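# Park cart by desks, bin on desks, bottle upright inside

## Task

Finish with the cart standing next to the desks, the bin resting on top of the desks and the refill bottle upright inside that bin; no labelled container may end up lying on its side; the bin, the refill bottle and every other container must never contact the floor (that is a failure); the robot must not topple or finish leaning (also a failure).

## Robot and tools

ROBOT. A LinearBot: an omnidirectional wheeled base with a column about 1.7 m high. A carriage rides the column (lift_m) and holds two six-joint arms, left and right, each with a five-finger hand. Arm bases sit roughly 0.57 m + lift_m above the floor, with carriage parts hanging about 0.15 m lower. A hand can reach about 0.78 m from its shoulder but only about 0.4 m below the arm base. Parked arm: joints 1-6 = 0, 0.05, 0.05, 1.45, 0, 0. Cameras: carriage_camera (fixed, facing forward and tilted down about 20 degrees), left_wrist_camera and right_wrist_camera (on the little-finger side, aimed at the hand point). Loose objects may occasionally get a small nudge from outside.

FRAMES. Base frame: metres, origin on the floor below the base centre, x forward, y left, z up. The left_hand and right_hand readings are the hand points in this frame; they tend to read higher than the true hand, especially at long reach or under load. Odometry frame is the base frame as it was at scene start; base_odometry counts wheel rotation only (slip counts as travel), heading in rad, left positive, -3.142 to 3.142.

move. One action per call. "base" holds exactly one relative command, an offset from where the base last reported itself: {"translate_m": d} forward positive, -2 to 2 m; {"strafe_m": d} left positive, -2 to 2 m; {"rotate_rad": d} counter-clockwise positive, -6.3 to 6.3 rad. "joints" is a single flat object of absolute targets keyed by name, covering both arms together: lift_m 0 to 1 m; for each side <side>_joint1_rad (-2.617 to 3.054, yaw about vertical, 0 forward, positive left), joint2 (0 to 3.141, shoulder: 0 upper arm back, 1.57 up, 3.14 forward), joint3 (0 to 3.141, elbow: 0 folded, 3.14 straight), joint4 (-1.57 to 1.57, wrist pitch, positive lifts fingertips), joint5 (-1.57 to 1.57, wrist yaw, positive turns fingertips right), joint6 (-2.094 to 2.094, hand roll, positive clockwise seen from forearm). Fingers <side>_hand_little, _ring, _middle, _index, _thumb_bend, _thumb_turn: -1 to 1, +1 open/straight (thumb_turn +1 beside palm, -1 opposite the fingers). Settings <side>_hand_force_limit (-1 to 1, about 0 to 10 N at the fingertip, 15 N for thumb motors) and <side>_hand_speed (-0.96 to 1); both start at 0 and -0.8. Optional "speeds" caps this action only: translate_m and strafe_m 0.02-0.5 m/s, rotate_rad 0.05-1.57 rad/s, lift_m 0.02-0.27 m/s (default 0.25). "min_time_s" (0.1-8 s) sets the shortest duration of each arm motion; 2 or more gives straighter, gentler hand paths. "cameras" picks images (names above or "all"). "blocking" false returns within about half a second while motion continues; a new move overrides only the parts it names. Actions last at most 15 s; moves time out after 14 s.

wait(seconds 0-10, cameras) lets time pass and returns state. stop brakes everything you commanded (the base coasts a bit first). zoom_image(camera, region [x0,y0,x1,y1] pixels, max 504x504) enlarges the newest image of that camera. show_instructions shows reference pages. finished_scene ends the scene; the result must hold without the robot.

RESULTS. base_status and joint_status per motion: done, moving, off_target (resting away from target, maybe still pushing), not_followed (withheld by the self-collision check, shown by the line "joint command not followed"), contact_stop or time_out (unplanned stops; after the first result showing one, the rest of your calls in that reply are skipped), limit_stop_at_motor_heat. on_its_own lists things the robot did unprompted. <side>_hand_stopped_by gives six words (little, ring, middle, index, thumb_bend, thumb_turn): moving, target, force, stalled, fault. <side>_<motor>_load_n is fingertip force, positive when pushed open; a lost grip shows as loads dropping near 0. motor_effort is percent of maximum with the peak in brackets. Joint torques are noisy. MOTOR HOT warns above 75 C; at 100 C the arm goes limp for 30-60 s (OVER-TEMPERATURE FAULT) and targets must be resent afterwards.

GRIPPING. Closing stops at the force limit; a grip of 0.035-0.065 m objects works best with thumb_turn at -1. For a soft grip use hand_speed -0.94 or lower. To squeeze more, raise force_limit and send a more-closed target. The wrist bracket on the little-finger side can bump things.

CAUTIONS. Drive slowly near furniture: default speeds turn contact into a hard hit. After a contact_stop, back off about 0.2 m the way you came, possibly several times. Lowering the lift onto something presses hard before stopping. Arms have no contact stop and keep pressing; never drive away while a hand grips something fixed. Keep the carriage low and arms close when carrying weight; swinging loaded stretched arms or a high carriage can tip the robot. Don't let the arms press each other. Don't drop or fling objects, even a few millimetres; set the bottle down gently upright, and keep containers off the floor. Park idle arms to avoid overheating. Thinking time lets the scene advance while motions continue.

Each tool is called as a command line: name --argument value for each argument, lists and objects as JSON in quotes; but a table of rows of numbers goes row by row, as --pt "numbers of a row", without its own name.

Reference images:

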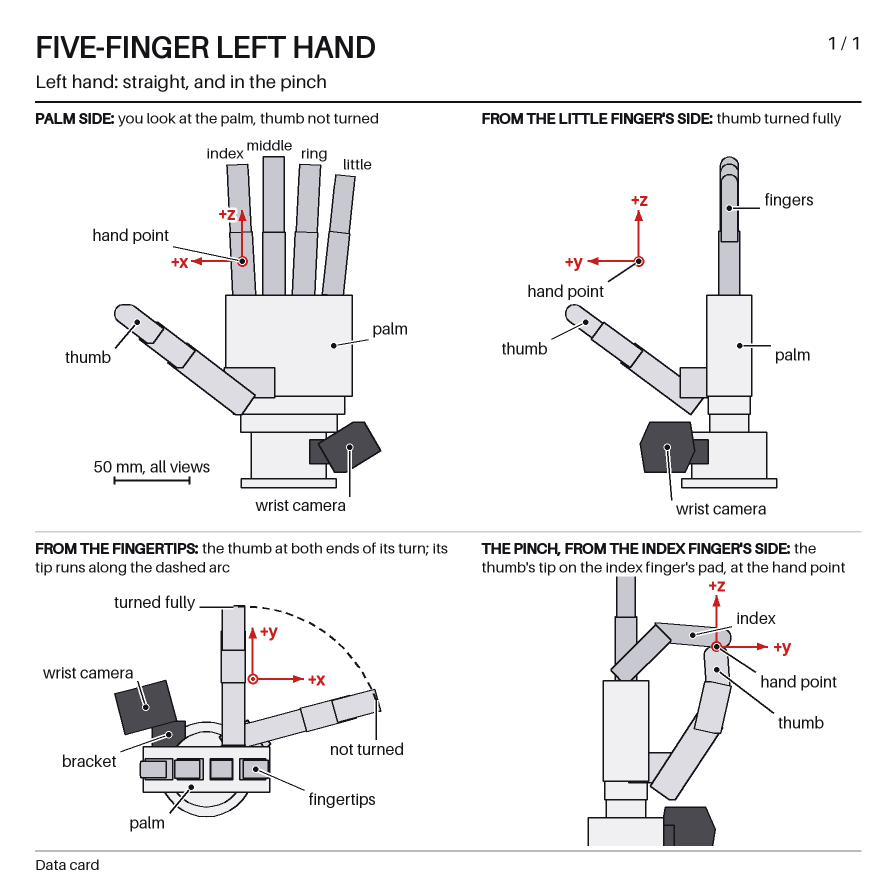

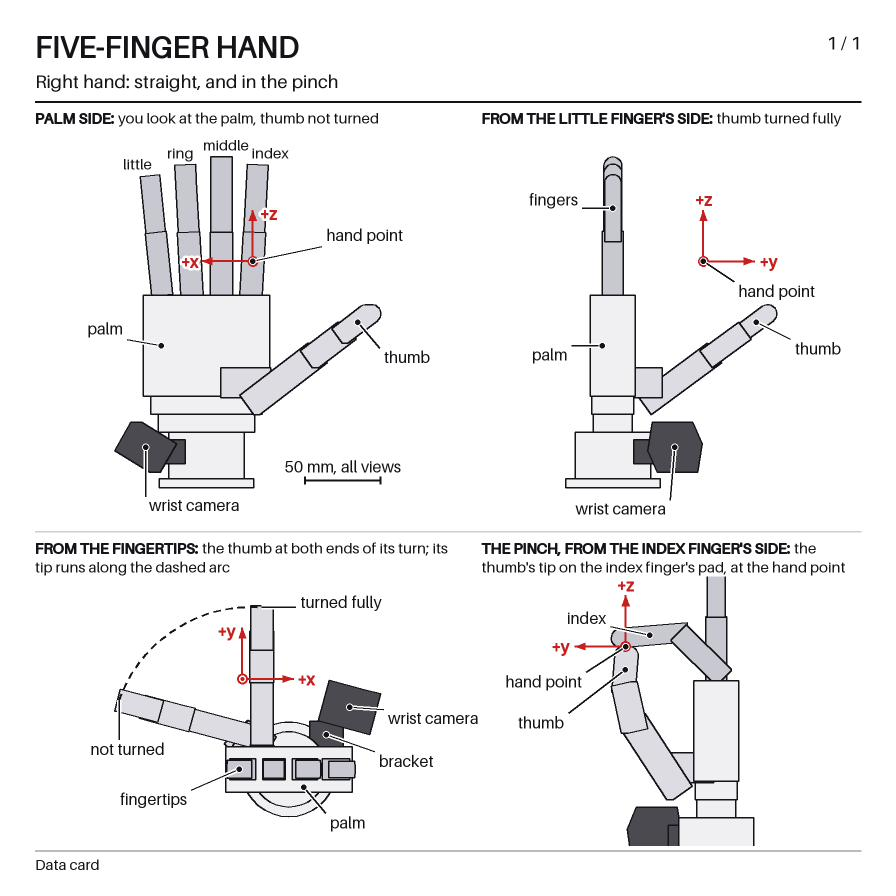

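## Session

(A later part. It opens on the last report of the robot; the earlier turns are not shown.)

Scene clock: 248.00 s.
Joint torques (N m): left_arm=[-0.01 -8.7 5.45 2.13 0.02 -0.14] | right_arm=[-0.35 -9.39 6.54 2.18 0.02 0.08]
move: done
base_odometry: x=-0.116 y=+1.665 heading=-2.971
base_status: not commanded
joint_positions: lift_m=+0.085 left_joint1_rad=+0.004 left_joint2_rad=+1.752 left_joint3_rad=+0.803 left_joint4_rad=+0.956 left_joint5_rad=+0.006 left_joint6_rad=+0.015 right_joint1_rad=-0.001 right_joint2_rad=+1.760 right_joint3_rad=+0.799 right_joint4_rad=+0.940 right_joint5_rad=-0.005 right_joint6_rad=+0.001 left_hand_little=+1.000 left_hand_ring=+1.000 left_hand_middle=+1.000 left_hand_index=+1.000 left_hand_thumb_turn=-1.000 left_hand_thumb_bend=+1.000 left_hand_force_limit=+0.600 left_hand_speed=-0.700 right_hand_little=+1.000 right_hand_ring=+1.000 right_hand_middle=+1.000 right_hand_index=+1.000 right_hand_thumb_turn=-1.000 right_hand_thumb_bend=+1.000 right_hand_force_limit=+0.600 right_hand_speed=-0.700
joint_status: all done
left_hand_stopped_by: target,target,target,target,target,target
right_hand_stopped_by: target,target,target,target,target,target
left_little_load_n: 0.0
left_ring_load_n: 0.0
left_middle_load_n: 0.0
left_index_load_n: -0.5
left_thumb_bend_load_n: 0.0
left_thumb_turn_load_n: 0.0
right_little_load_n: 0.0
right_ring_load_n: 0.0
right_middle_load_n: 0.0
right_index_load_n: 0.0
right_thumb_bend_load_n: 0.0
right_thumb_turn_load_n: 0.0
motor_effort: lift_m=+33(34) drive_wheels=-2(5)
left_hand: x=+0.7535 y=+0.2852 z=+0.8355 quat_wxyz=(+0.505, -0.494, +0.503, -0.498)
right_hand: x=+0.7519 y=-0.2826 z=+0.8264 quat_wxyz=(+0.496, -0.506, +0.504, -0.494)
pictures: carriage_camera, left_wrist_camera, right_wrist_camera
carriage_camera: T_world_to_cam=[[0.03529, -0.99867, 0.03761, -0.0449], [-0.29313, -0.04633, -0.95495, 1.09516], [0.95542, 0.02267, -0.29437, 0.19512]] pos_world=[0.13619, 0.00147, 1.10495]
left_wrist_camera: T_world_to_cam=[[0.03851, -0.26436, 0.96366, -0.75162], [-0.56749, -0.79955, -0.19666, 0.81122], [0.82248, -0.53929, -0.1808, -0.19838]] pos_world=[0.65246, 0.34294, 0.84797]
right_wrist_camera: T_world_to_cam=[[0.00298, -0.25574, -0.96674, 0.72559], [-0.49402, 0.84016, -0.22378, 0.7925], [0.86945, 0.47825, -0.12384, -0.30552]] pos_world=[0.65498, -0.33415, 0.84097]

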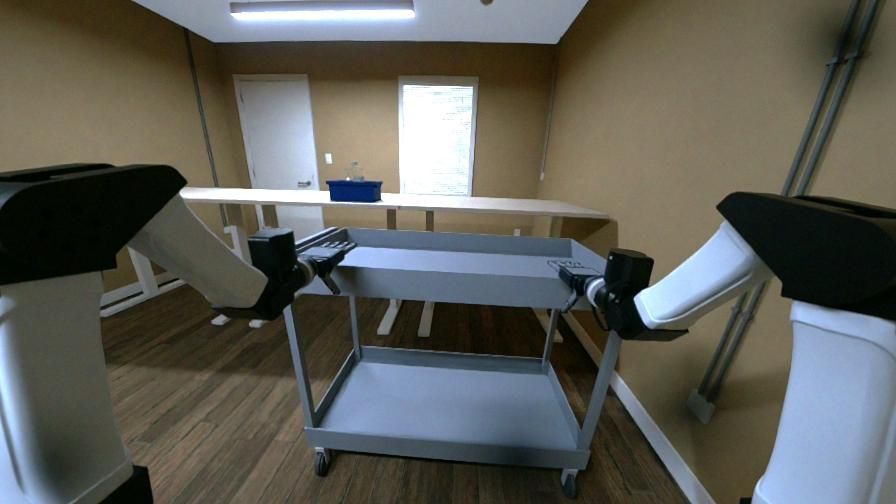

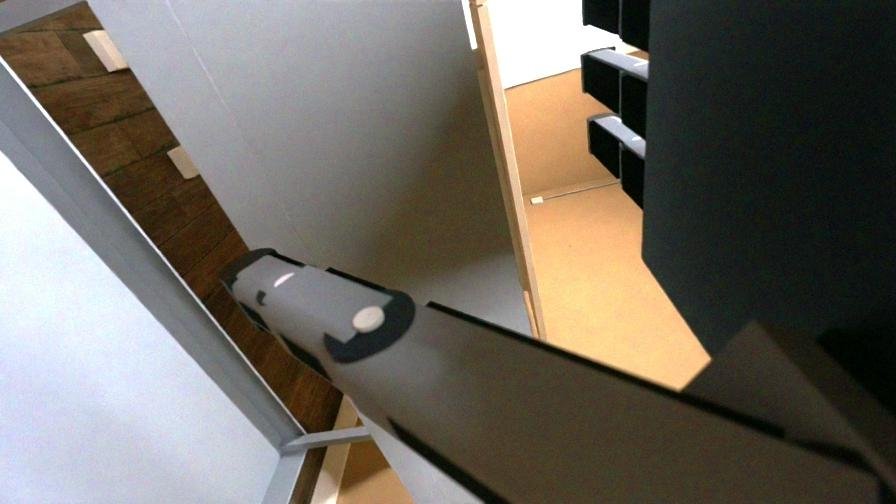

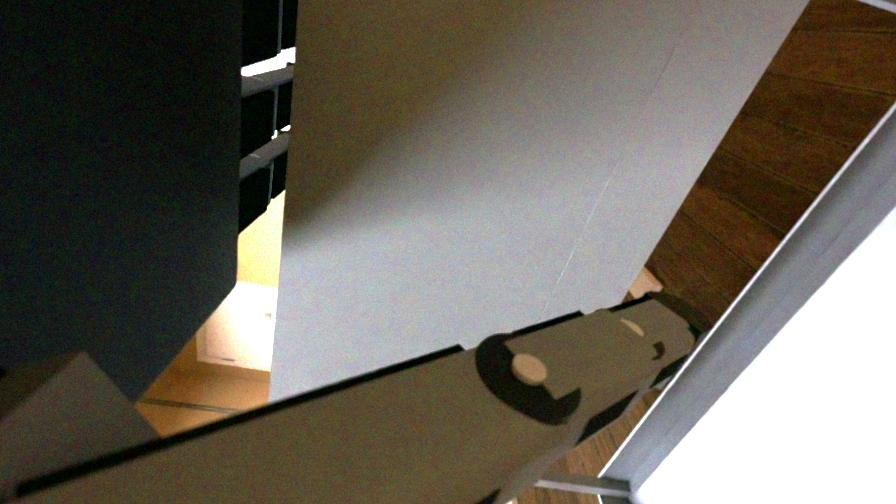

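move --joints '{"left_hand_speed": -0.6, "right_hand_speed": -0.6, "left_hand_little": 0.35, "left_hand_ring": 0.35, "left_hand_middle": 0.35, "left_hand_index": 0.35, "left_hand_thumb_bend": 0.6, "right_hand_little": 0.35, "right_hand_ring": 0.35, "right_hand_middle": 0.35, "right_hand_index": 0.35, "right_hand_thumb_bend": 0.6}'

move --joints '{"left_hand_speed": -0.93, "right_hand_speed": -0.93, "left_hand_force_limit": 0.4, "right_hand_force_limit": 0.4, "left_hand_little": -0.8, "left_hand_ring": -0.8, "left_hand_middle": -0.8, "left_hand_index": -0.8, "left_hand_thumb_bend": -0.5, "right_hand_little": -0.8, "right_hand_ring": -0.8, "right_hand_middle": -0.8, "right_hand_index": -0.8, "right_hand_thumb_bend": -0.5}'

move --base '{"translate_m": 0.25}' --speeds '{"translate_m": 0.08}' --cameras '["all"]'

zoom_image --camera "carriage_camera" --region '[200, 160, 700, 400]'

Scene clock: 249.70 s.
Joint torques (N m): left_arm=[0.02 -8.79 5.48 2.11 0.02 -0.13] | right_arm=[-0.4 -9.31 6.52 2.19 0.03 0.08]
move: done
base_odometry: x=-0.116 y=+1.665 heading=-2.971
base_status: not commanded
joint_positions: lift_m=+0.085 left_joint1_rad=+0.004 left_joint2_rad=+1.752 left_joint3_rad=+0.803 left_joint4_rad=+0.956 left_joint5_rad=+0.006 left_joint6_rad=+0.015 right_joint1_rad=-0.001 right_joint2_rad=+1.760 right_joint3_rad=+0.799 right_joint4_rad=+0.940 right_joint5_rad=-0.005 right_joint6_rad=+0.001 left_hand_little=+0.350 left_hand_ring=+0.350 left_hand_middle=+0.350 left_hand_index=+0.350 left_hand_thumb_turn=-1.000 left_hand_thumb_bend=+0.600 left_hand_force_limit=+0.600 left_hand_speed=-0.600 right_hand_little=+0.350 right_hand_ring=+0.350 right_hand_middle=+0.350 right_hand_index=+0.350 right_hand_thumb_turn=-1.000 right_hand_thumb_bend=+0.600 right_hand_force_limit=+0.600 right_hand_speed=-0.600
joint_status: all done
left_hand_stopped_by: target,target,target,target,target,target
right_hand_stopped_by: target,target,target,target,target,target
left_little_load_n: 0.0
left_ring_load_n: 0.0
left_middle_load_n: 0.0
left_index_load_n: 0.0
left_thumb_bend_load_n: 0.0
left_thumb_turn_load_n: 0.0
right_little_load_n: 0.0
right_ring_load_n: 0.0
right_middle_load_n: 0.0
right_index_load_n: 0.0
right_thumb_bend_load_n: 0.0
right_thumb_turn_load_n: 0.0
motor_effort: lift_m=+33(34) drive_wheels=-3(6)
left_hand: x=+0.7535 y=+0.2852 z=+0.8355 quat_wxyz=(+0.505, -0.494, +0.503, -0.498)
right_hand: x=+0.7519 y=-0.2826 z=+0.8264 quat_wxyz=(+0.496, -0.506, +0.504, -0.494)
pictures: none

Scene clock: 254.47 s.
Joint torques (N m): left_arm=[0.02 -8.7 5.49 1.99 -0.07 -0.11] | right_arm=[-0.31 -8.88 6.54 2.28 0.06 0.18]
move: off_target
base_odometry: x=-0.116 y=+1.665 heading=-2.971
base_status: not commanded
joint_positions: lift_m=+0.085 left_joint1_rad=+0.004 left_joint2_rad=+1.752 left_joint3_rad=+0.803 left_joint4_rad=+0.969 left_joint5_rad=+0.014 left_joint6_rad=+0.013 right_joint1_rad=-0.002 right_joint2_rad=+1.755 right_joint3_rad=+0.799 right_joint4_rad=+0.925 right_joint5_rad=-0.009 right_joint6_rad=-0.007 left_hand_little=-0.251 left_hand_ring=-0.238 left_hand_middle=-0.225 left_hand_index=-0.225 left_hand_thumb_turn=-1.000 left_hand_thumb_bend=+0.263 left_hand_force_limit=+0.400 left_hand_speed=-0.930 right_hand_little=-0.336 right_hand_ring=-0.303 right_hand_middle=-0.283 right_hand_index=-0.304 right_hand_thumb_turn=-1.000 right_hand_thumb_bend=+0.384 right_hand_force_limit=+0.400 right_hand_speed=-0.930
joint_status: left_hand_little off_target (ended at -0.251, target -0.800); left_hand_ring off_target (ended at -0.238, target -0.800); left_hand_middle off_target (ended at -0.225, target -0.800); left_hand_index off_target (ended at -0.225, target -0.800); left_hand_thumb_bend off_target (ended at +0.263, target -0.500); right_hand_little off_target (ended at -0.336, target -0.800); right_hand_ring off_target (ended at -0.303, target -0.800); right_hand_middle off_target (ended at -0.283, target -0.800); right_hand_index off_target (ended at -0.304, target -0.800); right_hand_thumb_bend off_target (ended at +0.384, target -0.500); the others done
left_hand_stopped_by: force,force,force,force,force,target
right_hand_stopped_by: force,force,force,force,force,target
left_little_load_n: 7.5
left_ring_load_n: 7.0
left_middle_load_n: 7.0
left_index_load_n: 6.5
left_thumb_bend_load_n: 10.5
left_thumb_turn_load_n: 0.0
right_little_load_n: 7.0
right_ring_load_n: 7.5
right_middle_load_n: 7.0
right_index_load_n: 8.5
right_thumb_bend_load_n: 19.5
right_thumb_turn_load_n: 0.5
motor_effort: lift_m=+33(34) drive_wheels=-1(5)
left_hand: x=+0.7540 y=+0.2834 z=+0.8389 quat_wxyz=(+0.506, -0.489, +0.501, -0.504)
right_hand: x=+0.7507 y=-0.2830 z=+0.8245 quat_wxyz=(+0.492, -0.511, +0.504, -0.492)
pictures: none

Scene clock: 258.20 s.
Joint torques (N m): left_arm=[0.01 -8.5 5.45 2 -0.03 -0.11] | right_arm=[-0.17 -8.59 6.37 2.32 0.11 0.18]
move: done
base_odometry: x=-0.362 y=+1.623 heading=-2.971
base_status: done
joint_positions: lift_m=+0.085 left_joint1_rad=+0.004 left_joint2_rad=+1.749 left_joint3_rad=+0.803 left_joint4_rad=+0.967 left_joint5_rad=+0.011 left_joint6_rad=+0.013 right_joint1_rad=-0.002 right_joint2_rad=+1.752 right_joint3_rad=+0.799 right_joint4_rad=+0.923 right_joint5_rad=-0.013 right_joint6_rad=-0.007 left_hand_little=-0.251 left_hand_ring=-0.238 left_hand_middle=-0.225 left_hand_index=-0.225 left_hand_thumb_turn=-1.000 left_hand_thumb_bend=+0.263 left_hand_force_limit=+0.400 left_hand_speed=-0.930 right_hand_little=-0.336 right_hand_ring=-0.303 right_hand_middle=-0.283 right_hand_index=-0.303 right_hand_thumb_turn=-1.000 right_hand_thumb_bend=+0.384 right_hand_force_limit=+0.400 right_hand_speed=-0.930
joint_status: not commanded
left_hand_stopped_by: force,force,force,force,force,target
right_hand_stopped_by: force,force,force,force,force,target
left_little_load_n: 8.5
left_ring_load_n: 7.5
left_middle_load_n: 6.5
left_index_load_n: 5.5
left_thumb_bend_load_n: 10.5
left_thumb_turn_load_n: 0.0
right_little_load_n: 5.5
right_ring_load_n: 7.0
right_middle_load_n: 7.5
right_index_load_n: 9.5
right_thumb_bend_load_n: 19.5
right_thumb_turn_load_n: 1.0
motor_effort: lift_m=+33(34) drive_wheels=-5(13)
left_hand: x=+0.7539 y=+0.2841 z=+0.8397 quat_wxyz=(+0.507, -0.490, +0.500, -0.503)
right_hand: x=+0.7503 y=-0.2821 z=+0.8254 quat_wxyz=(+0.494, -0.512, +0.503, -0.491)
pictures: carriage_camera, left_wrist_camera, right_wrist_camera
carriage_camera: T_world_to_cam=[[0.03529, -0.99867, 0.03761, -0.0449], [-0.29313, -0.04633, -0.95495, 1.09516], [0.95542, 0.02267, -0.29437, 0.19512]] pos_world=[0.13619, 0.00147, 1.10495]
left_wrist_camera: T_world_to_cam=[[0.02474, -0.26241, 0.96464, -0.74699], [-0.56888, -0.79716, -0.20226, 0.81639], [0.82205, -0.54376, -0.169, -0.20679]] pos_world=[0.65291, 0.34234, 0.85075]
right_wrist_camera: T_world_to_cam=[[-0.00426, -0.26375, -0.96458, 0.72616], [-0.5024, 0.83458, -0.22598, 0.79762], [0.86462, 0.48365, -0.13607, -0.2893]] pos_world=[0.65396, -0.33423, 0.84132]

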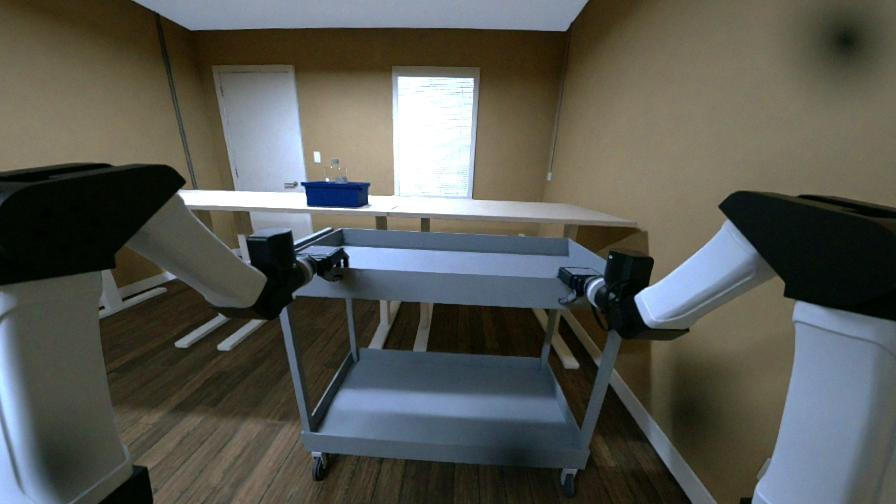

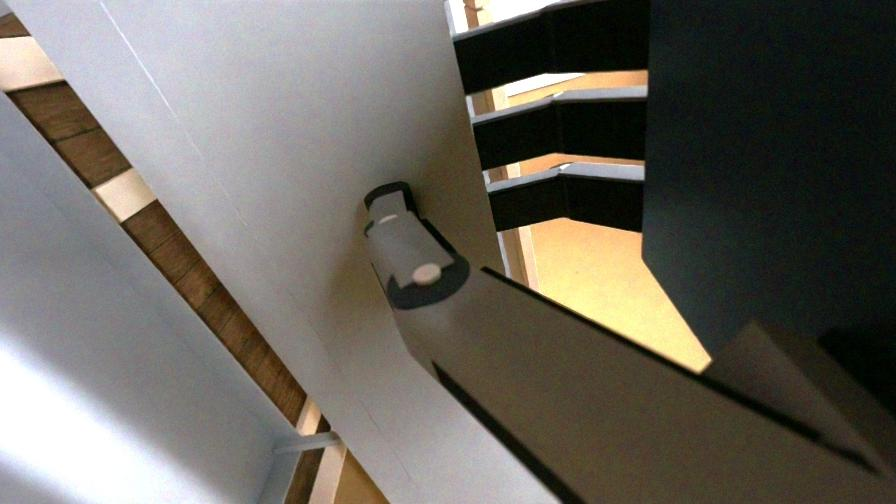

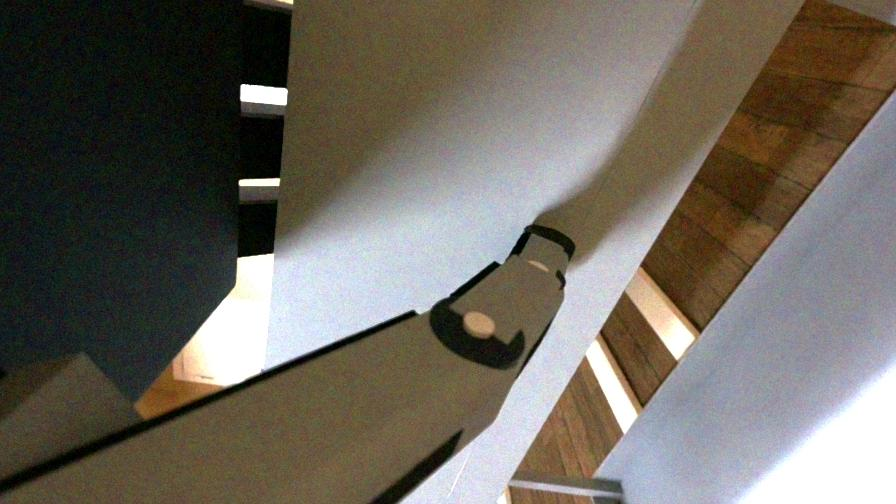

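Scaled by 1.008.

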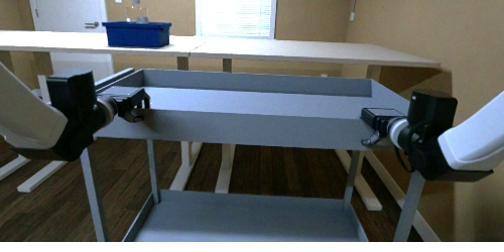

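zoom_image --camera "carriage_camera" --region '[340, 190, 620, 390]'

Scaled by 1.800.

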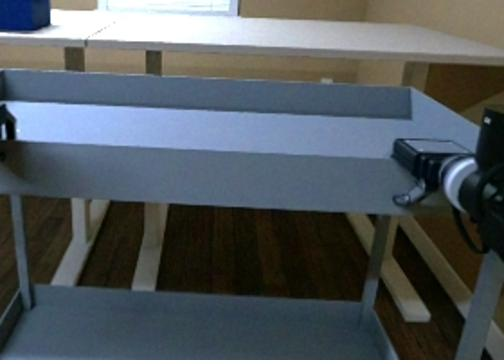

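move --base '{"translate_m": 0.1}' --speeds '{"translate_m": 0.04}' --joints '{"lift_m": 0.085}' --cameras '["all"]'

zoom_image --camera "carriage_camera" --region '[340, 190, 620, 390]'

Scene clock: 261.97 s.
Joint torques (N m): left_arm=[0.01 -8.09 5.72 2.06 -0.02 -0.11] | right_arm=[-0.25 -8.58 6.5 2.35 0.12 0.18]
move: done
base_odometry: x=-0.461 y=+1.606 heading=-2.972
base_status: done
joint_positions: lift_m=+0.085 left_joint1_rad=+0.004 left_joint2_rad=+1.744 left_joint3_rad=+0.800 left_joint4_rad=+0.961 left_joint5_rad=+0.010 left_joint6_rad=+0.013 right_joint1_rad=-0.002 right_joint2_rad=+1.752 right_joint3_rad=+0.799 right_joint4_rad=+0.923 right_joint5_rad=-0.015 right_joint6_rad=-0.007 left_hand_little=-0.251 left_hand_ring=-0.238 left_hand_middle=-0.225 left_hand_index=-0.225 left_hand_thumb_turn=-1.000 left_hand_thumb_bend=+0.263 left_hand_force_limit=+0.400 left_hand_speed=-0.930 right_hand_little=-0.336 right_hand_ring=-0.303 right_hand_middle=-0.283 right_hand_index=-0.303 right_hand_thumb_turn=-1.000 right_hand_thumb_bend=+0.384 right_hand_force_limit=+0.400 right_hand_speed=-0.930
joint_status: all done
left_hand_stopped_by: force,force,force,force,force,target
right_hand_stopped_by: force,force,force,force,force,target
left_little_load_n: 8.5
left_ring_load_n: 7.0
left_middle_load_n: 6.5
left_index_load_n: 5.5
left_thumb_bend_load_n: 10.5
left_thumb_turn_load_n: 0.0
right_little_load_n: 5.5
right_ring_load_n: 7.0
right_middle_load_n: 7.5
right_index_load_n: 9.5
right_thumb_bend_load_n: 19.0
right_thumb_turn_load_n: 1.0
motor_effort: lift_m=+33(34) drive_wheels=-8(12)
left_hand: x=+0.7528 y=+0.2845 z=+0.8396 quat_wxyz=(+0.506, -0.491, +0.500, -0.502)
right_hand: x=+0.7503 y=-0.2819 z=+0.8253 quat_wxyz=(+0.494, -0.512, +0.502, -0.491)
pictures: carriage_camera, left_wrist_camera, right_wrist_camera
carriage_camera: T_world_to_cam=[[0.03529, -0.99867, 0.03761, -0.0449], [-0.29313, -0.04633, -0.95495, 1.09516], [0.95542, 0.02267, -0.29437, 0.19512]] pos_world=[0.13619, 0.00147, 1.10495]
left_wrist_camera: T_world_to_cam=[[0.02797, -0.26237, 0.96456, -0.74906], [-0.56855, -0.79783, -0.20053, 0.81449], [0.82217, -0.5428, -0.17148, -0.20406]] pos_world=[0.6518, 0.34253, 0.85085]
right_wrist_camera: T_world_to_cam=[[-0.00435, -0.26366, -0.96461, 0.7262], [-0.50344, 0.83403, -0.2257, 0.79776], [0.86402, 0.48464, -0.13636, -0.28838]] pos_world=[0.65395, -0.33413, 0.84122]

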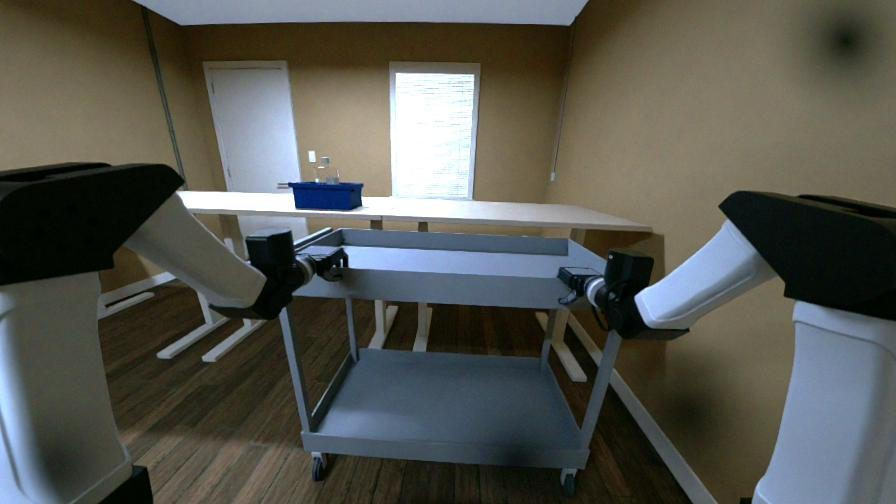

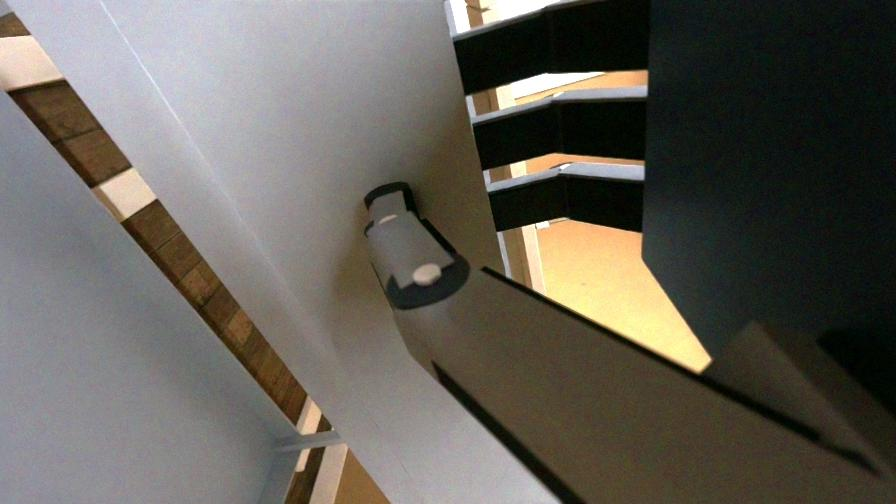

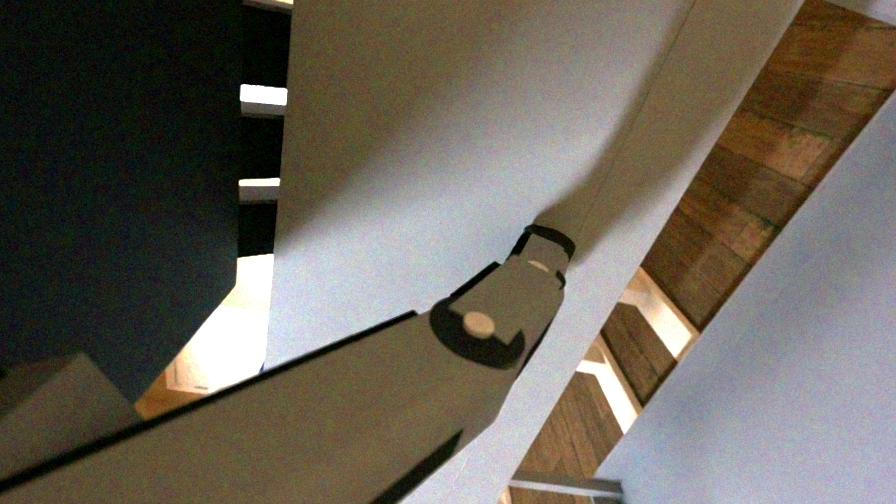

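Scaled by 1.800.

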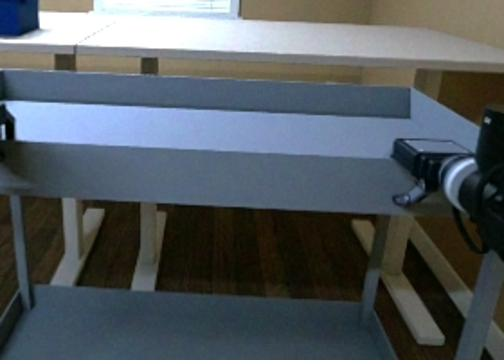

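move --base '{"translate_m": 0.035}' --speeds '{"translate_m": 0.03}' --cameras '["carriage_camera"]'

zoom_image --camera "carriage_camera" --region '[340, 190, 620, 390]'

Scene clock: 263.97 s.
Joint torques (N m): left_arm=[-0.03 -7.92 5.72 2.08 -0.02 -0.11] | right_arm=[-0.23 -8.58 6.5 2.38 0.12 0.17]
move: done
base_odometry: x=-0.495 y=+1.601 heading=-2.973
base_status: done
joint_positions: lift_m=+0.085 left_joint1_rad=+0.004 left_joint2_rad=+1.743 left_joint3_rad=+0.800 left_joint4_rad=+0.960 left_joint5_rad=+0.009 left_joint6_rad=+0.013 right_joint1_rad=-0.002 right_joint2_rad=+1.752 right_joint3_rad=+0.799 right_joint4_rad=+0.922 right_joint5_rad=-0.015 right_joint6_rad=-0.007 left_hand_little=-0.251 left_hand_ring=-0.238 left_hand_middle=-0.225 left_hand_index=-0.225 left_hand_thumb_turn=-1.000 left_hand_thumb_bend=+0.263 left_hand_force_limit=+0.400 left_hand_speed=-0.930 right_hand_little=-0.336 right_hand_ring=-0.303 right_hand_middle=-0.283 right_hand_index=-0.303 right_hand_thumb_turn=-1.000 right_hand_thumb_bend=+0.384 right_hand_force_limit=+0.400 right_hand_speed=-0.930
joint_status: not commanded
left_hand_stopped_by: force,force,force,force,force,target
right_hand_stopped_by: force,force,force,force,force,target
left_little_load_n: 9.0
left_ring_load_n: 7.5
left_middle_load_n: 6.5
left_index_load_n: 5.0
left_thumb_bend_load_n: 10.5
left_thumb_turn_load_n: 0.0
right_little_load_n: 5.5
right_ring_load_n: 7.0
right_middle_load_n: 7.5
right_index_load_n: 9.5
right_thumb_bend_load_n: 19.5
right_thumb_turn_load_n: 0.5
motor_effort: lift_m=+33(34) drive_wheels=-6(12)
left_hand: x=+0.7526 y=+0.2846 z=+0.8398 quat_wxyz=(+0.506, -0.491, +0.500, -0.502)
right_hand: x=+0.7502 y=-0.2819 z=+0.8252 quat_wxyz=(+0.494, -0.513, +0.502, -0.491)
carriage_camera: T_world_to_cam=[[0.03529, -0.99867, 0.03761, -0.0449], [-0.29313, -0.04633, -0.95495, 1.09516], [0.95542, 0.02267, -0.29437, 0.19512]] pos_world=[0.13619, 0.00147, 1.10495]

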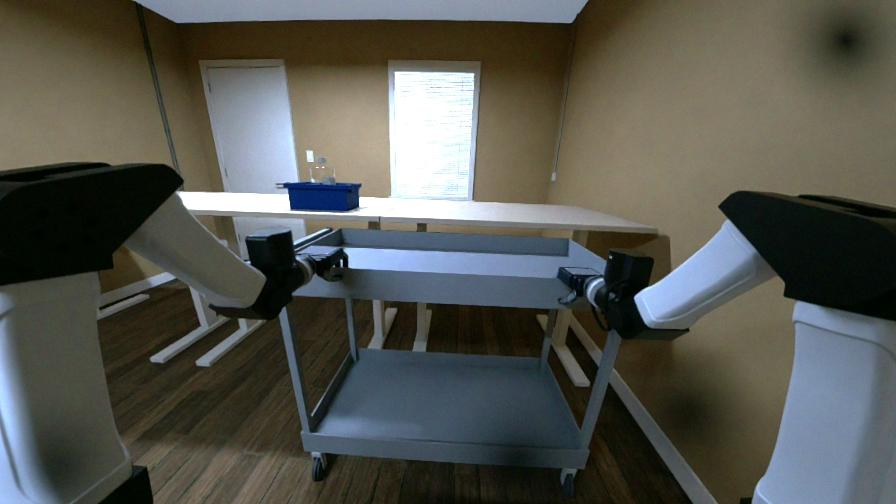

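Scaled by 1.800.

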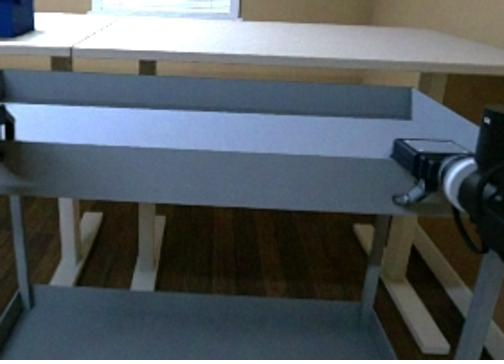

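move --joints '{"left_hand_speed": -0.7, "right_hand_speed": -0.7, "left_hand_little": 1, "left_hand_ring": 1, "left_hand_middle": 1, "left_hand_index": 1, "left_hand_thumb_bend": 1, "right_hand_little": 1, "right_hand_ring": 1, "right_hand_middle": 1, "right_hand_index": 1, "right_hand_thumb_bend": 1}'

move --joints '{"lift_m": 0.6}' --speeds '{"lift_m": 0.12}' --cameras '["all"]'

zoom_image --camera "carriage_camera" --region '[260, 230, 660, 430]'

Scene clock: 266.50 s.
Joint torques (N m): left_arm=[-0.01 -7.92 5.71 2.1 0 -0.11] | right_arm=[-0.25 -8.62 6.45 2.26 0.11 0.16]
move: done
base_odometry: x=-0.495 y=+1.601 heading=-2.973
base_status: not commanded
joint_positions: lift_m=+0.085 left_joint1_rad=+0.004 left_joint2_rad=+1.743 left_joint3_rad=+0.800 left_joint4_rad=+0.957 left_joint5_rad=+0.008 left_joint6_rad=+0.013 right_joint1_rad=-0.002 right_joint2_rad=+1.752 right_joint3_rad=+0.799 right_joint4_rad=+0.933 right_joint5_rad=-0.012 right_joint6_rad=-0.007 left_hand_little=+1.000 left_hand_ring=+1.000 left_hand_middle=+1.000 left_hand_index=+1.000 left_hand_thumb_turn=-1.000 left_hand_thumb_bend=+1.000 left_hand_force_limit=+0.400 left_hand_speed=-0.700 right_hand_little=+1.000 right_hand_ring=+1.000 right_hand_middle=+1.000 right_hand_index=+1.000 right_hand_thumb_turn=-1.000 right_hand_thumb_bend=+1.000 right_hand_force_limit=+0.400 right_hand_speed=-0.700
joint_status: all done
left_hand_stopped_by: target,target,target,target,target,target
right_hand_stopped_by: target,target,target,target,target,target
left_little_load_n: 0.0
left_ring_load_n: 0.0
left_middle_load_n: 0.0
left_index_load_n: -0.5
left_thumb_bend_load_n: 0.0
left_thumb_turn_load_n: 0.0
right_little_load_n: -0.5
right_ring_load_n: 0.0
right_middle_load_n: 0.0
right_index_load_n: 0.0
right_thumb_bend_load_n: 0.0
right_thumb_turn_load_n: 0.0
motor_effort: lift_m=+33(34) drive_wheels=-7(10)
left_hand: x=+0.7525 y=+0.2848 z=+0.8389 quat_wxyz=(+0.506, -0.492, +0.501, -0.501)
right_hand: x=+0.7510 y=-0.2823 z=+0.8281 quat_wxyz=(+0.496, -0.509, +0.500, -0.494)
pictures: none

Scene clock: 271.20 s.
Joint torques (N m): left_arm=[-0.02 -7.92 5.72 2.09 0 -0.11] | right_arm=[-0.25 -8.54 6.65 2.16 0.11 0.16]
move: done
base_odometry: x=-0.495 y=+1.601 heading=-2.973
base_status: not commanded
joint_positions: lift_m=+0.600 left_joint1_rad=+0.004 left_joint2_rad=+1.743 left_joint3_rad=+0.800 left_joint4_rad=+0.959 left_joint5_rad=+0.008 left_joint6_rad=+0.013 right_joint1_rad=-0.002 right_joint2_rad=+1.752 right_joint3_rad=+0.799 right_joint4_rad=+0.944 right_joint5_rad=-0.012 right_joint6_rad=-0.007 left_hand_little=+1.000 left_hand_ring=+1.000 left_hand_middle=+1.000 left_hand_index=+1.000 left_hand_thumb_turn=-1.000 left_hand_thumb_bend=+1.000 left_hand_force_limit=+0.400 left_hand_speed=-0.700 right_hand_little=+1.000 right_hand_ring=+1.000 right_hand_middle=+1.000 right_hand_index=+1.000 right_hand_thumb_turn=-1.000 right_hand_thumb_bend=+1.000 right_hand_force_limit=+0.400 right_hand_speed=-0.700
joint_status: all done
left_hand_stopped_by: target,target,target,target,target,target
right_hand_stopped_by: target,target,target,target,target,target
left_little_load_n: 0.0
left_ring_load_n: 0.0
left_middle_load_n: 0.0
left_index_load_n: 0.0
left_thumb_bend_load_n: 0.0
left_thumb_turn_load_n: 0.0
right_little_load_n: 0.0
right_ring_load_n: 0.0
right_middle_load_n: 0.0
right_index_load_n: 0.0
right_thumb_bend_load_n: 0.0
right_thumb_turn_load_n: 0.0
motor_effort: lift_m=+32(39) drive_wheels=+0(12)
left_hand: x=+0.7526 y=+0.2848 z=+1.3546 quat_wxyz=(+0.506, -0.492, +0.500, -0.501)
right_hand: x=+0.7518 y=-0.2823 z=+1.3462 quat_wxyz=(+0.499, -0.507, +0.498, -0.497)
pictures: carriage_camera, left_wrist_camera, right_wrist_camera
carriage_camera: T_world_to_cam=[[0.03529, -0.99867, 0.03761, -0.06428], [-0.29313, -0.04633, -0.95495, 1.58715], [0.95542, 0.02267, -0.29437, 0.34677]] pos_world=[0.13619, 0.00147, 1.62015]
left_wrist_camera: T_world_to_cam=[[0.02992, -0.26223, 0.96454, -1.24723], [-0.5673, -0.79895, -0.19961, 0.91609], [0.82297, -0.54121, -0.17266, -0.11479]] pos_world=[0.65149, 0.34273, 1.36605]
right_wrist_camera: T_world_to_cam=[[0.01604, -0.26378, -0.96445, 1.213], [-0.49652, 0.83514, -0.23667, 0.9263], [0.86788, 0.48266, -0.11757, -0.24714]] pos_world=[0.65495, -0.33433, 1.36005]

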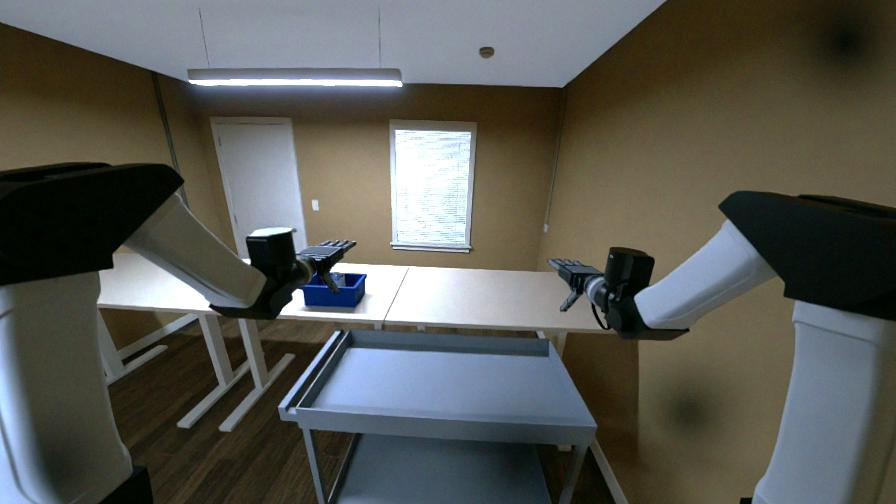

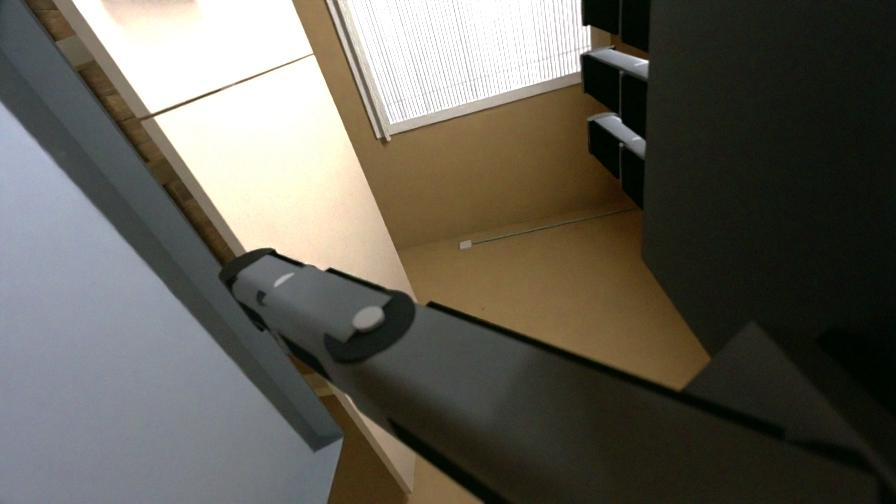

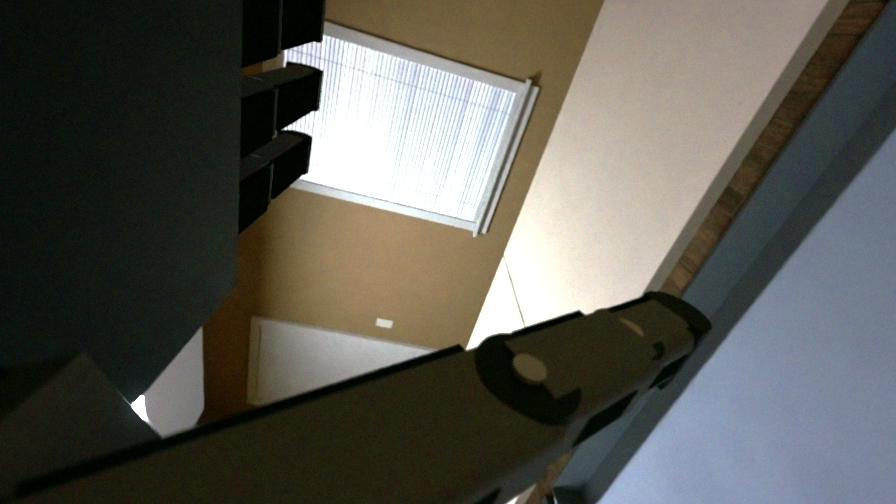

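Scaled by 1.260.

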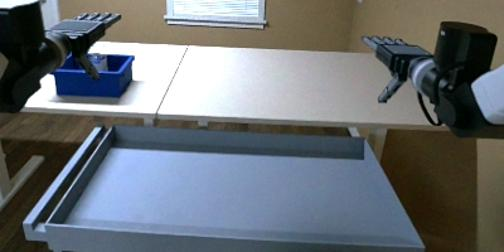

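move --base '{"translate_m": -0.3}' --speeds '{"translate_m": 0.2}'

move --joints '{"left_joint1_rad": 0, "left_joint2_rad": 0.05, "left_joint3_rad": 0.05, "left_joint4_rad": 1.45, "left_joint5_rad": 0, "left_joint6_rad": 0, "right_joint1_rad": 0, "right_joint2_rad": 0.05, "right_joint3_rad": 0.05, "right_joint4_rad": 1.45, "right_joint5_rad": 0, "right_joint6_rad": 0, "lift_m": 0.45}' --min_time_s 2 --cameras '["carriage_camera"]'

zoom_image --camera "carriage_camera" --region '[260, 210, 660, 410]'

zoom_image --camera "carriage_camera" --region '[280, 200, 440, 310]'

Scene clock: 274.67 s.
Joint torques (N m): left_arm=[-0.03 -7.94 5.75 2.09 0 -0.12] | right_arm=[-0.25 -8.43 6.52 2.14 0.08 0.17]
move: done
base_odometry: x=-0.199 y=+1.651 heading=-2.973
base_status: done
joint_positions: lift_m=+0.600 left_joint1_rad=+0.004 left_joint2_rad=+1.743 left_joint3_rad=+0.800 left_joint4_rad=+0.958 left_joint5_rad=+0.008 left_joint6_rad=+0.013 right_joint1_rad=-0.002 right_joint2_rad=+1.752 right_joint3_rad=+0.799 right_joint4_rad=+0.942 right_joint5_rad=-0.012 right_joint6_rad=-0.007 left_hand_little=+1.000 left_hand_ring=+1.000 left_hand_middle=+1.000 left_hand_index=+1.000 left_hand_thumb_turn=-1.000 left_hand_thumb_bend=+1.000 left_hand_force_limit=+0.400 left_hand_speed=-0.700 right_hand_little=+1.000 right_hand_ring=+1.000 right_hand_middle=+1.000 right_hand_index=+1.000 right_hand_thumb_turn=-1.000 right_hand_thumb_bend=+1.000 right_hand_force_limit=+0.400 right_hand_speed=-0.700
joint_status: not commanded
left_hand_stopped_by: target,target,target,target,target,target
right_hand_stopped_by: target,target,target,target,target,target
left_little_load_n: 0.0
left_ring_load_n: 0.0
left_middle_load_n: 0.0
left_index_load_n: 0.0
left_thumb_bend_load_n: 0.0
left_thumb_turn_load_n: 0.0
right_little_load_n: 0.0
right_ring_load_n: 0.0
right_middle_load_n: 0.0
right_index_load_n: 0.0
right_thumb_bend_load_n: 0.0
right_thumb_turn_load_n: 0.0
motor_effort: lift_m=+32(33) drive_wheels=-2(16)
left_hand: x=+0.7526 y=+0.2848 z=+1.3545 quat_wxyz=(+0.506, -0.492, +0.500, -0.501)
right_hand: x=+0.7516 y=-0.2825 z=+1.3456 quat_wxyz=(+0.498, -0.507, +0.498, -0.497)
pictures: none

Scene clock: 276.97 s.
Joint torques (N m): left_arm=[-0.01 2.7 4.21 0.14 -0.01 -0.12] | right_arm=[-0.27 2.81 4.86 0.12 0.09 0.19]
move: done
base_odometry: x=-0.199 y=+1.651 heading=-2.973
base_status: not commanded
joint_positions: lift_m=+0.450 left_joint1_rad=+0.004 left_joint2_rad=+0.059 left_joint3_rad=+0.063 left_joint4_rad=+1.435 left_joint5_rad=+0.008 left_joint6_rad=+0.013 right_joint1_rad=-0.002 right_joint2_rad=+0.056 right_joint3_rad=+0.062 right_joint4_rad=+1.441 right_joint5_rad=-0.011 right_joint6_rad=-0.007 left_hand_little=+1.000 left_hand_ring=+1.000 left_hand_middle=+1.000 left_hand_index=+1.000 left_hand_thumb_turn=-1.000 left_hand_thumb_bend=+1.000 left_hand_force_limit=+0.400 left_hand_speed=-0.700 right_hand_little=+1.000 right_hand_ring=+1.000 right_hand_middle=+1.000 right_hand_index=+1.000 right_hand_thumb_turn=-1.000 right_hand_thumb_bend=+1.000 right_hand_force_limit=+0.400 right_hand_speed=-0.700
joint_status: all done
left_hand_stopped_by: target,target,target,target,target,target
right_hand_stopped_by: target,target,target,target,target,target
left_little_load_n: 0.0
left_ring_load_n: 0.0
left_middle_load_n: -0.5
left_index_load_n: 0.0
left_thumb_bend_load_n: 0.0
left_thumb_turn_load_n: 0.0
right_little_load_n: 0.0
right_ring_load_n: 0.0
right_middle_load_n: 0.0
right_index_load_n: 0.0
right_thumb_bend_load_n: 0.0
right_thumb_turn_load_n: 0.0
motor_effort: lift_m=+33(35) drive_wheels=-3(7)
left_hand: x=+0.3226 y=+0.2830 z=+1.4981 quat_wxyz=(+0.711, -0.044, +0.050, -0.700)
right_hand: x=+0.3200 y=-0.2818 z=+1.4987 quat_wxyz=(+0.703, -0.048, +0.040, -0.709)
carriage_camera: T_world_to_cam=[[0.03529, -0.99867, 0.03761, -0.05863], [-0.29313, -0.04633, -0.95495, 1.44372], [0.95542, 0.02267, -0.29437, 0.30256]] pos_world=[0.13619, 0.00147, 1.46995]

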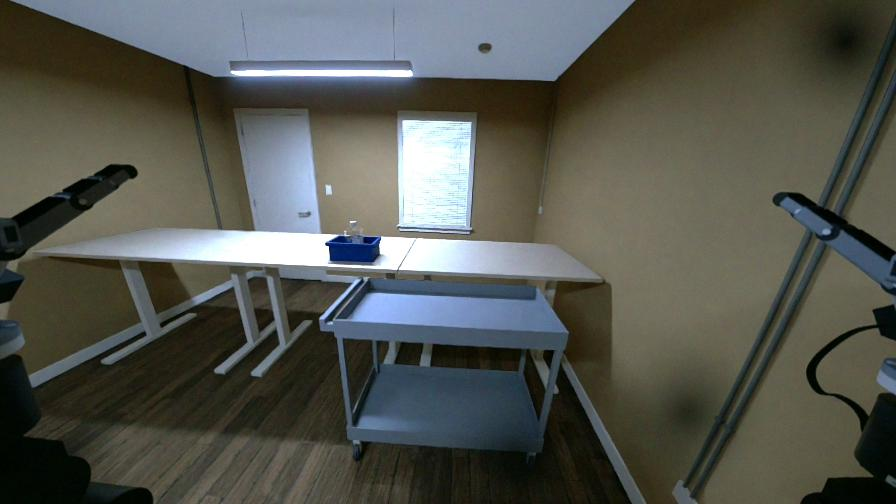

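Scaled by 1.260.

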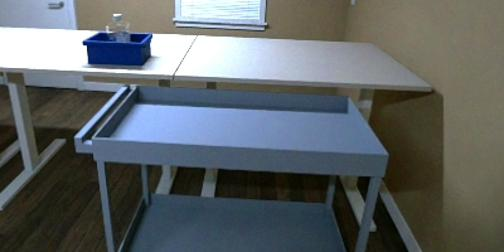

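Scaled by 3.150.

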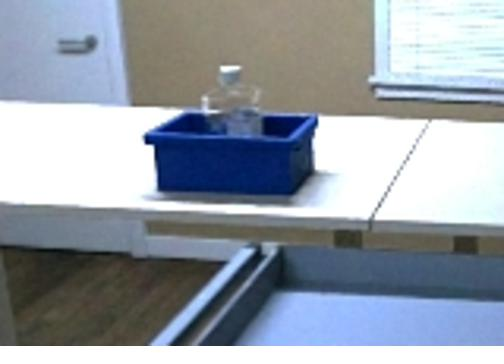

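zoom_image --camera "carriage_camera" --region '[335, 215, 375, 250]'

Scaled by 12.600.

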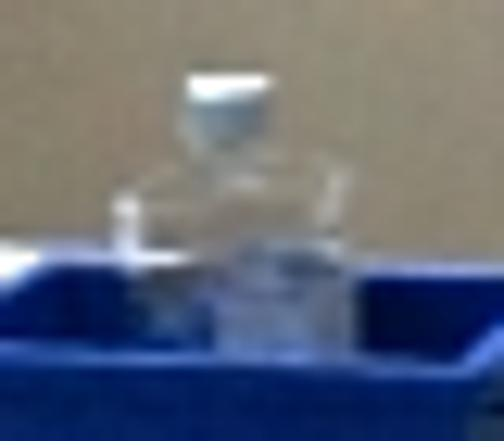

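move --base '{"strafe_m": 0.8}' --joints '{"lift_m": 0.3}'

move --base '{"translate_m": 0.6}' --cameras '["carriage_camera"]'

Scene clock: 281.70 s.
Joint torques (N m): left_arm=[0.03 3.06 4.72 0.09 0 -0.12] | right_arm=[-0.18 2.95 5.5 0.11 0.01 0.17]
move: done
base_odometry: x=-0.065 y=+0.863 heading=-2.973
base_status: done
joint_positions: lift_m=+0.300 left_joint1_rad=+0.004 left_joint2_rad=+0.055 left_joint3_rad=+0.056 left_joint4_rad=+1.439 left_joint5_rad=+0.007 left_joint6_rad=+0.013 right_joint1_rad=-0.002 right_joint2_rad=+0.054 right_joint3_rad=+0.056 right_joint4_rad=+1.444 right_joint5_rad=-0.009 right_joint6_rad=-0.007 left_hand_little=+1.000 left_hand_ring=+1.000 left_hand_middle=+1.000 left_hand_index=+1.000 left_hand_thumb_turn=-1.000 left_hand_thumb_bend=+1.000 left_hand_force_limit=+0.400 left_hand_speed=-0.700 right_hand_little=+1.000 right_hand_ring=+1.000 right_hand_middle=+1.000 right_hand_index=+1.000 right_hand_thumb_turn=-1.000 right_hand_thumb_bend=+1.000 right_hand_force_limit=+0.400 right_hand_speed=-0.700
joint_status: all done
left_hand_stopped_by: target,target,target,target,target,target
right_hand_stopped_by: target,target,target,target,target,target
left_little_load_n: 0.0
left_ring_load_n: 0.0
left_middle_load_n: 0.0
left_index_load_n: 0.0
left_thumb_bend_load_n: 0.0
left_thumb_turn_load_n: 0.0
right_little_load_n: 0.0
right_ring_load_n: 0.0
right_middle_load_n: 0.0
right_index_load_n: 0.0
right_thumb_bend_load_n: 0.0
right_thumb_turn_load_n: 0.0
motor_effort: lift_m=+34(35) drive_wheels=-5(11)
left_hand: x=+0.3223 y=+0.2832 z=+1.3465 quat_wxyz=(+0.711, -0.043, +0.049, -0.700)
right_hand: x=+0.3203 y=-0.2824 z=+1.3471 quat_wxyz=(+0.703, -0.047, +0.041, -0.709)
pictures: none

Scene clock: 285.10 s.
Joint torques (N m): left_arm=[0.03 3.06 4.72 0.03 0 -0.12] | right_arm=[-0.27 2.86 5.49 0.07 0.06 0.18]
move: done
base_odometry: x=-0.656 y=+0.761 heading=-2.972
base_status: done
joint_positions: lift_m=+0.300 left_joint1_rad=+0.004 left_joint2_rad=+0.055 left_joint3_rad=+0.056 left_joint4_rad=+1.444 left_joint5_rad=+0.007 left_joint6_rad=+0.013 right_joint1_rad=-0.002 right_joint2_rad=+0.054 right_joint3_rad=+0.056 right_joint4_rad=+1.446 right_joint5_rad=-0.009 right_joint6_rad=-0.007 left_hand_little=+1.000 left_hand_ring=+1.000 left_hand_middle=+1.000 left_hand_index=+1.000 left_hand_thumb_turn=-1.000 left_hand_thumb_bend=+1.000 left_hand_force_limit=+0.400 left_hand_speed=-0.700 right_hand_little=+1.000 right_hand_ring=+1.000 right_hand_middle=+1.000 right_hand_index=+1.000 right_hand_thumb_turn=-1.000 right_hand_thumb_bend=+1.000 right_hand_force_limit=+0.400 right_hand_speed=-0.700
joint_status: not commanded
left_hand_stopped_by: target,target,target,target,target,target
right_hand_stopped_by: target,target,target,target,target,target
left_little_load_n: 0.0
left_ring_load_n: 0.0
left_middle_load_n: 0.0
left_index_load_n: 0.0
left_thumb_bend_load_n: 0.0
left_thumb_turn_load_n: 0.0
right_little_load_n: 0.0
right_ring_load_n: 0.0
right_middle_load_n: 0.0
right_index_load_n: 0.0
right_thumb_bend_load_n: 0.0
right_thumb_turn_load_n: 0.0
motor_effort: lift_m=+35(35) drive_wheels=-9(16)
left_hand: x=+0.3210 y=+0.2832 z=+1.3470 quat_wxyz=(+0.711, -0.042, +0.047, -0.700)
right_hand: x=+0.3197 y=-0.2823 z=+1.3474 quat_wxyz=(+0.703, -0.046, +0.040, -0.709)

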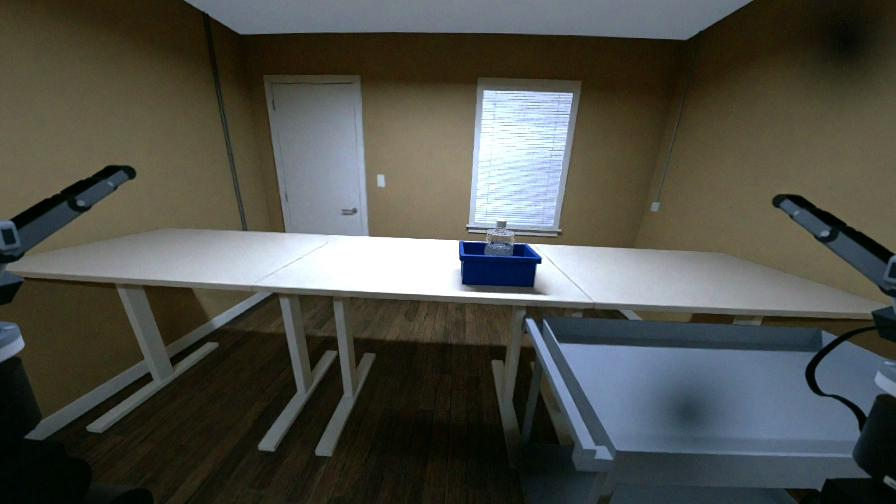

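zoom_image --camera "carriage_camera" --region '[455, 215, 545, 290]'

zoom_image --camera "carriage_camera" --region '[500, 280, 896, 504]'

Scaled by 5.600.

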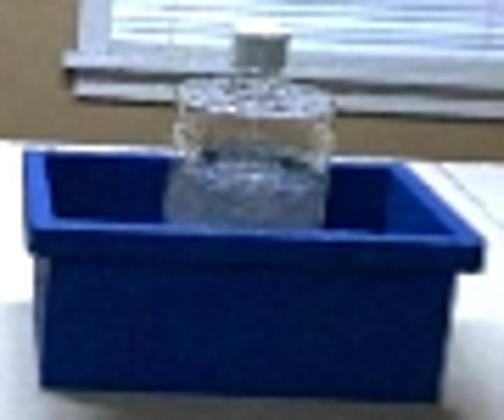

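Scaled by 1.273.

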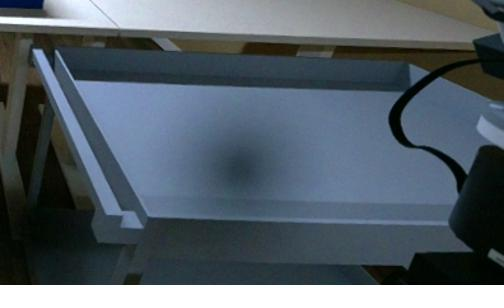

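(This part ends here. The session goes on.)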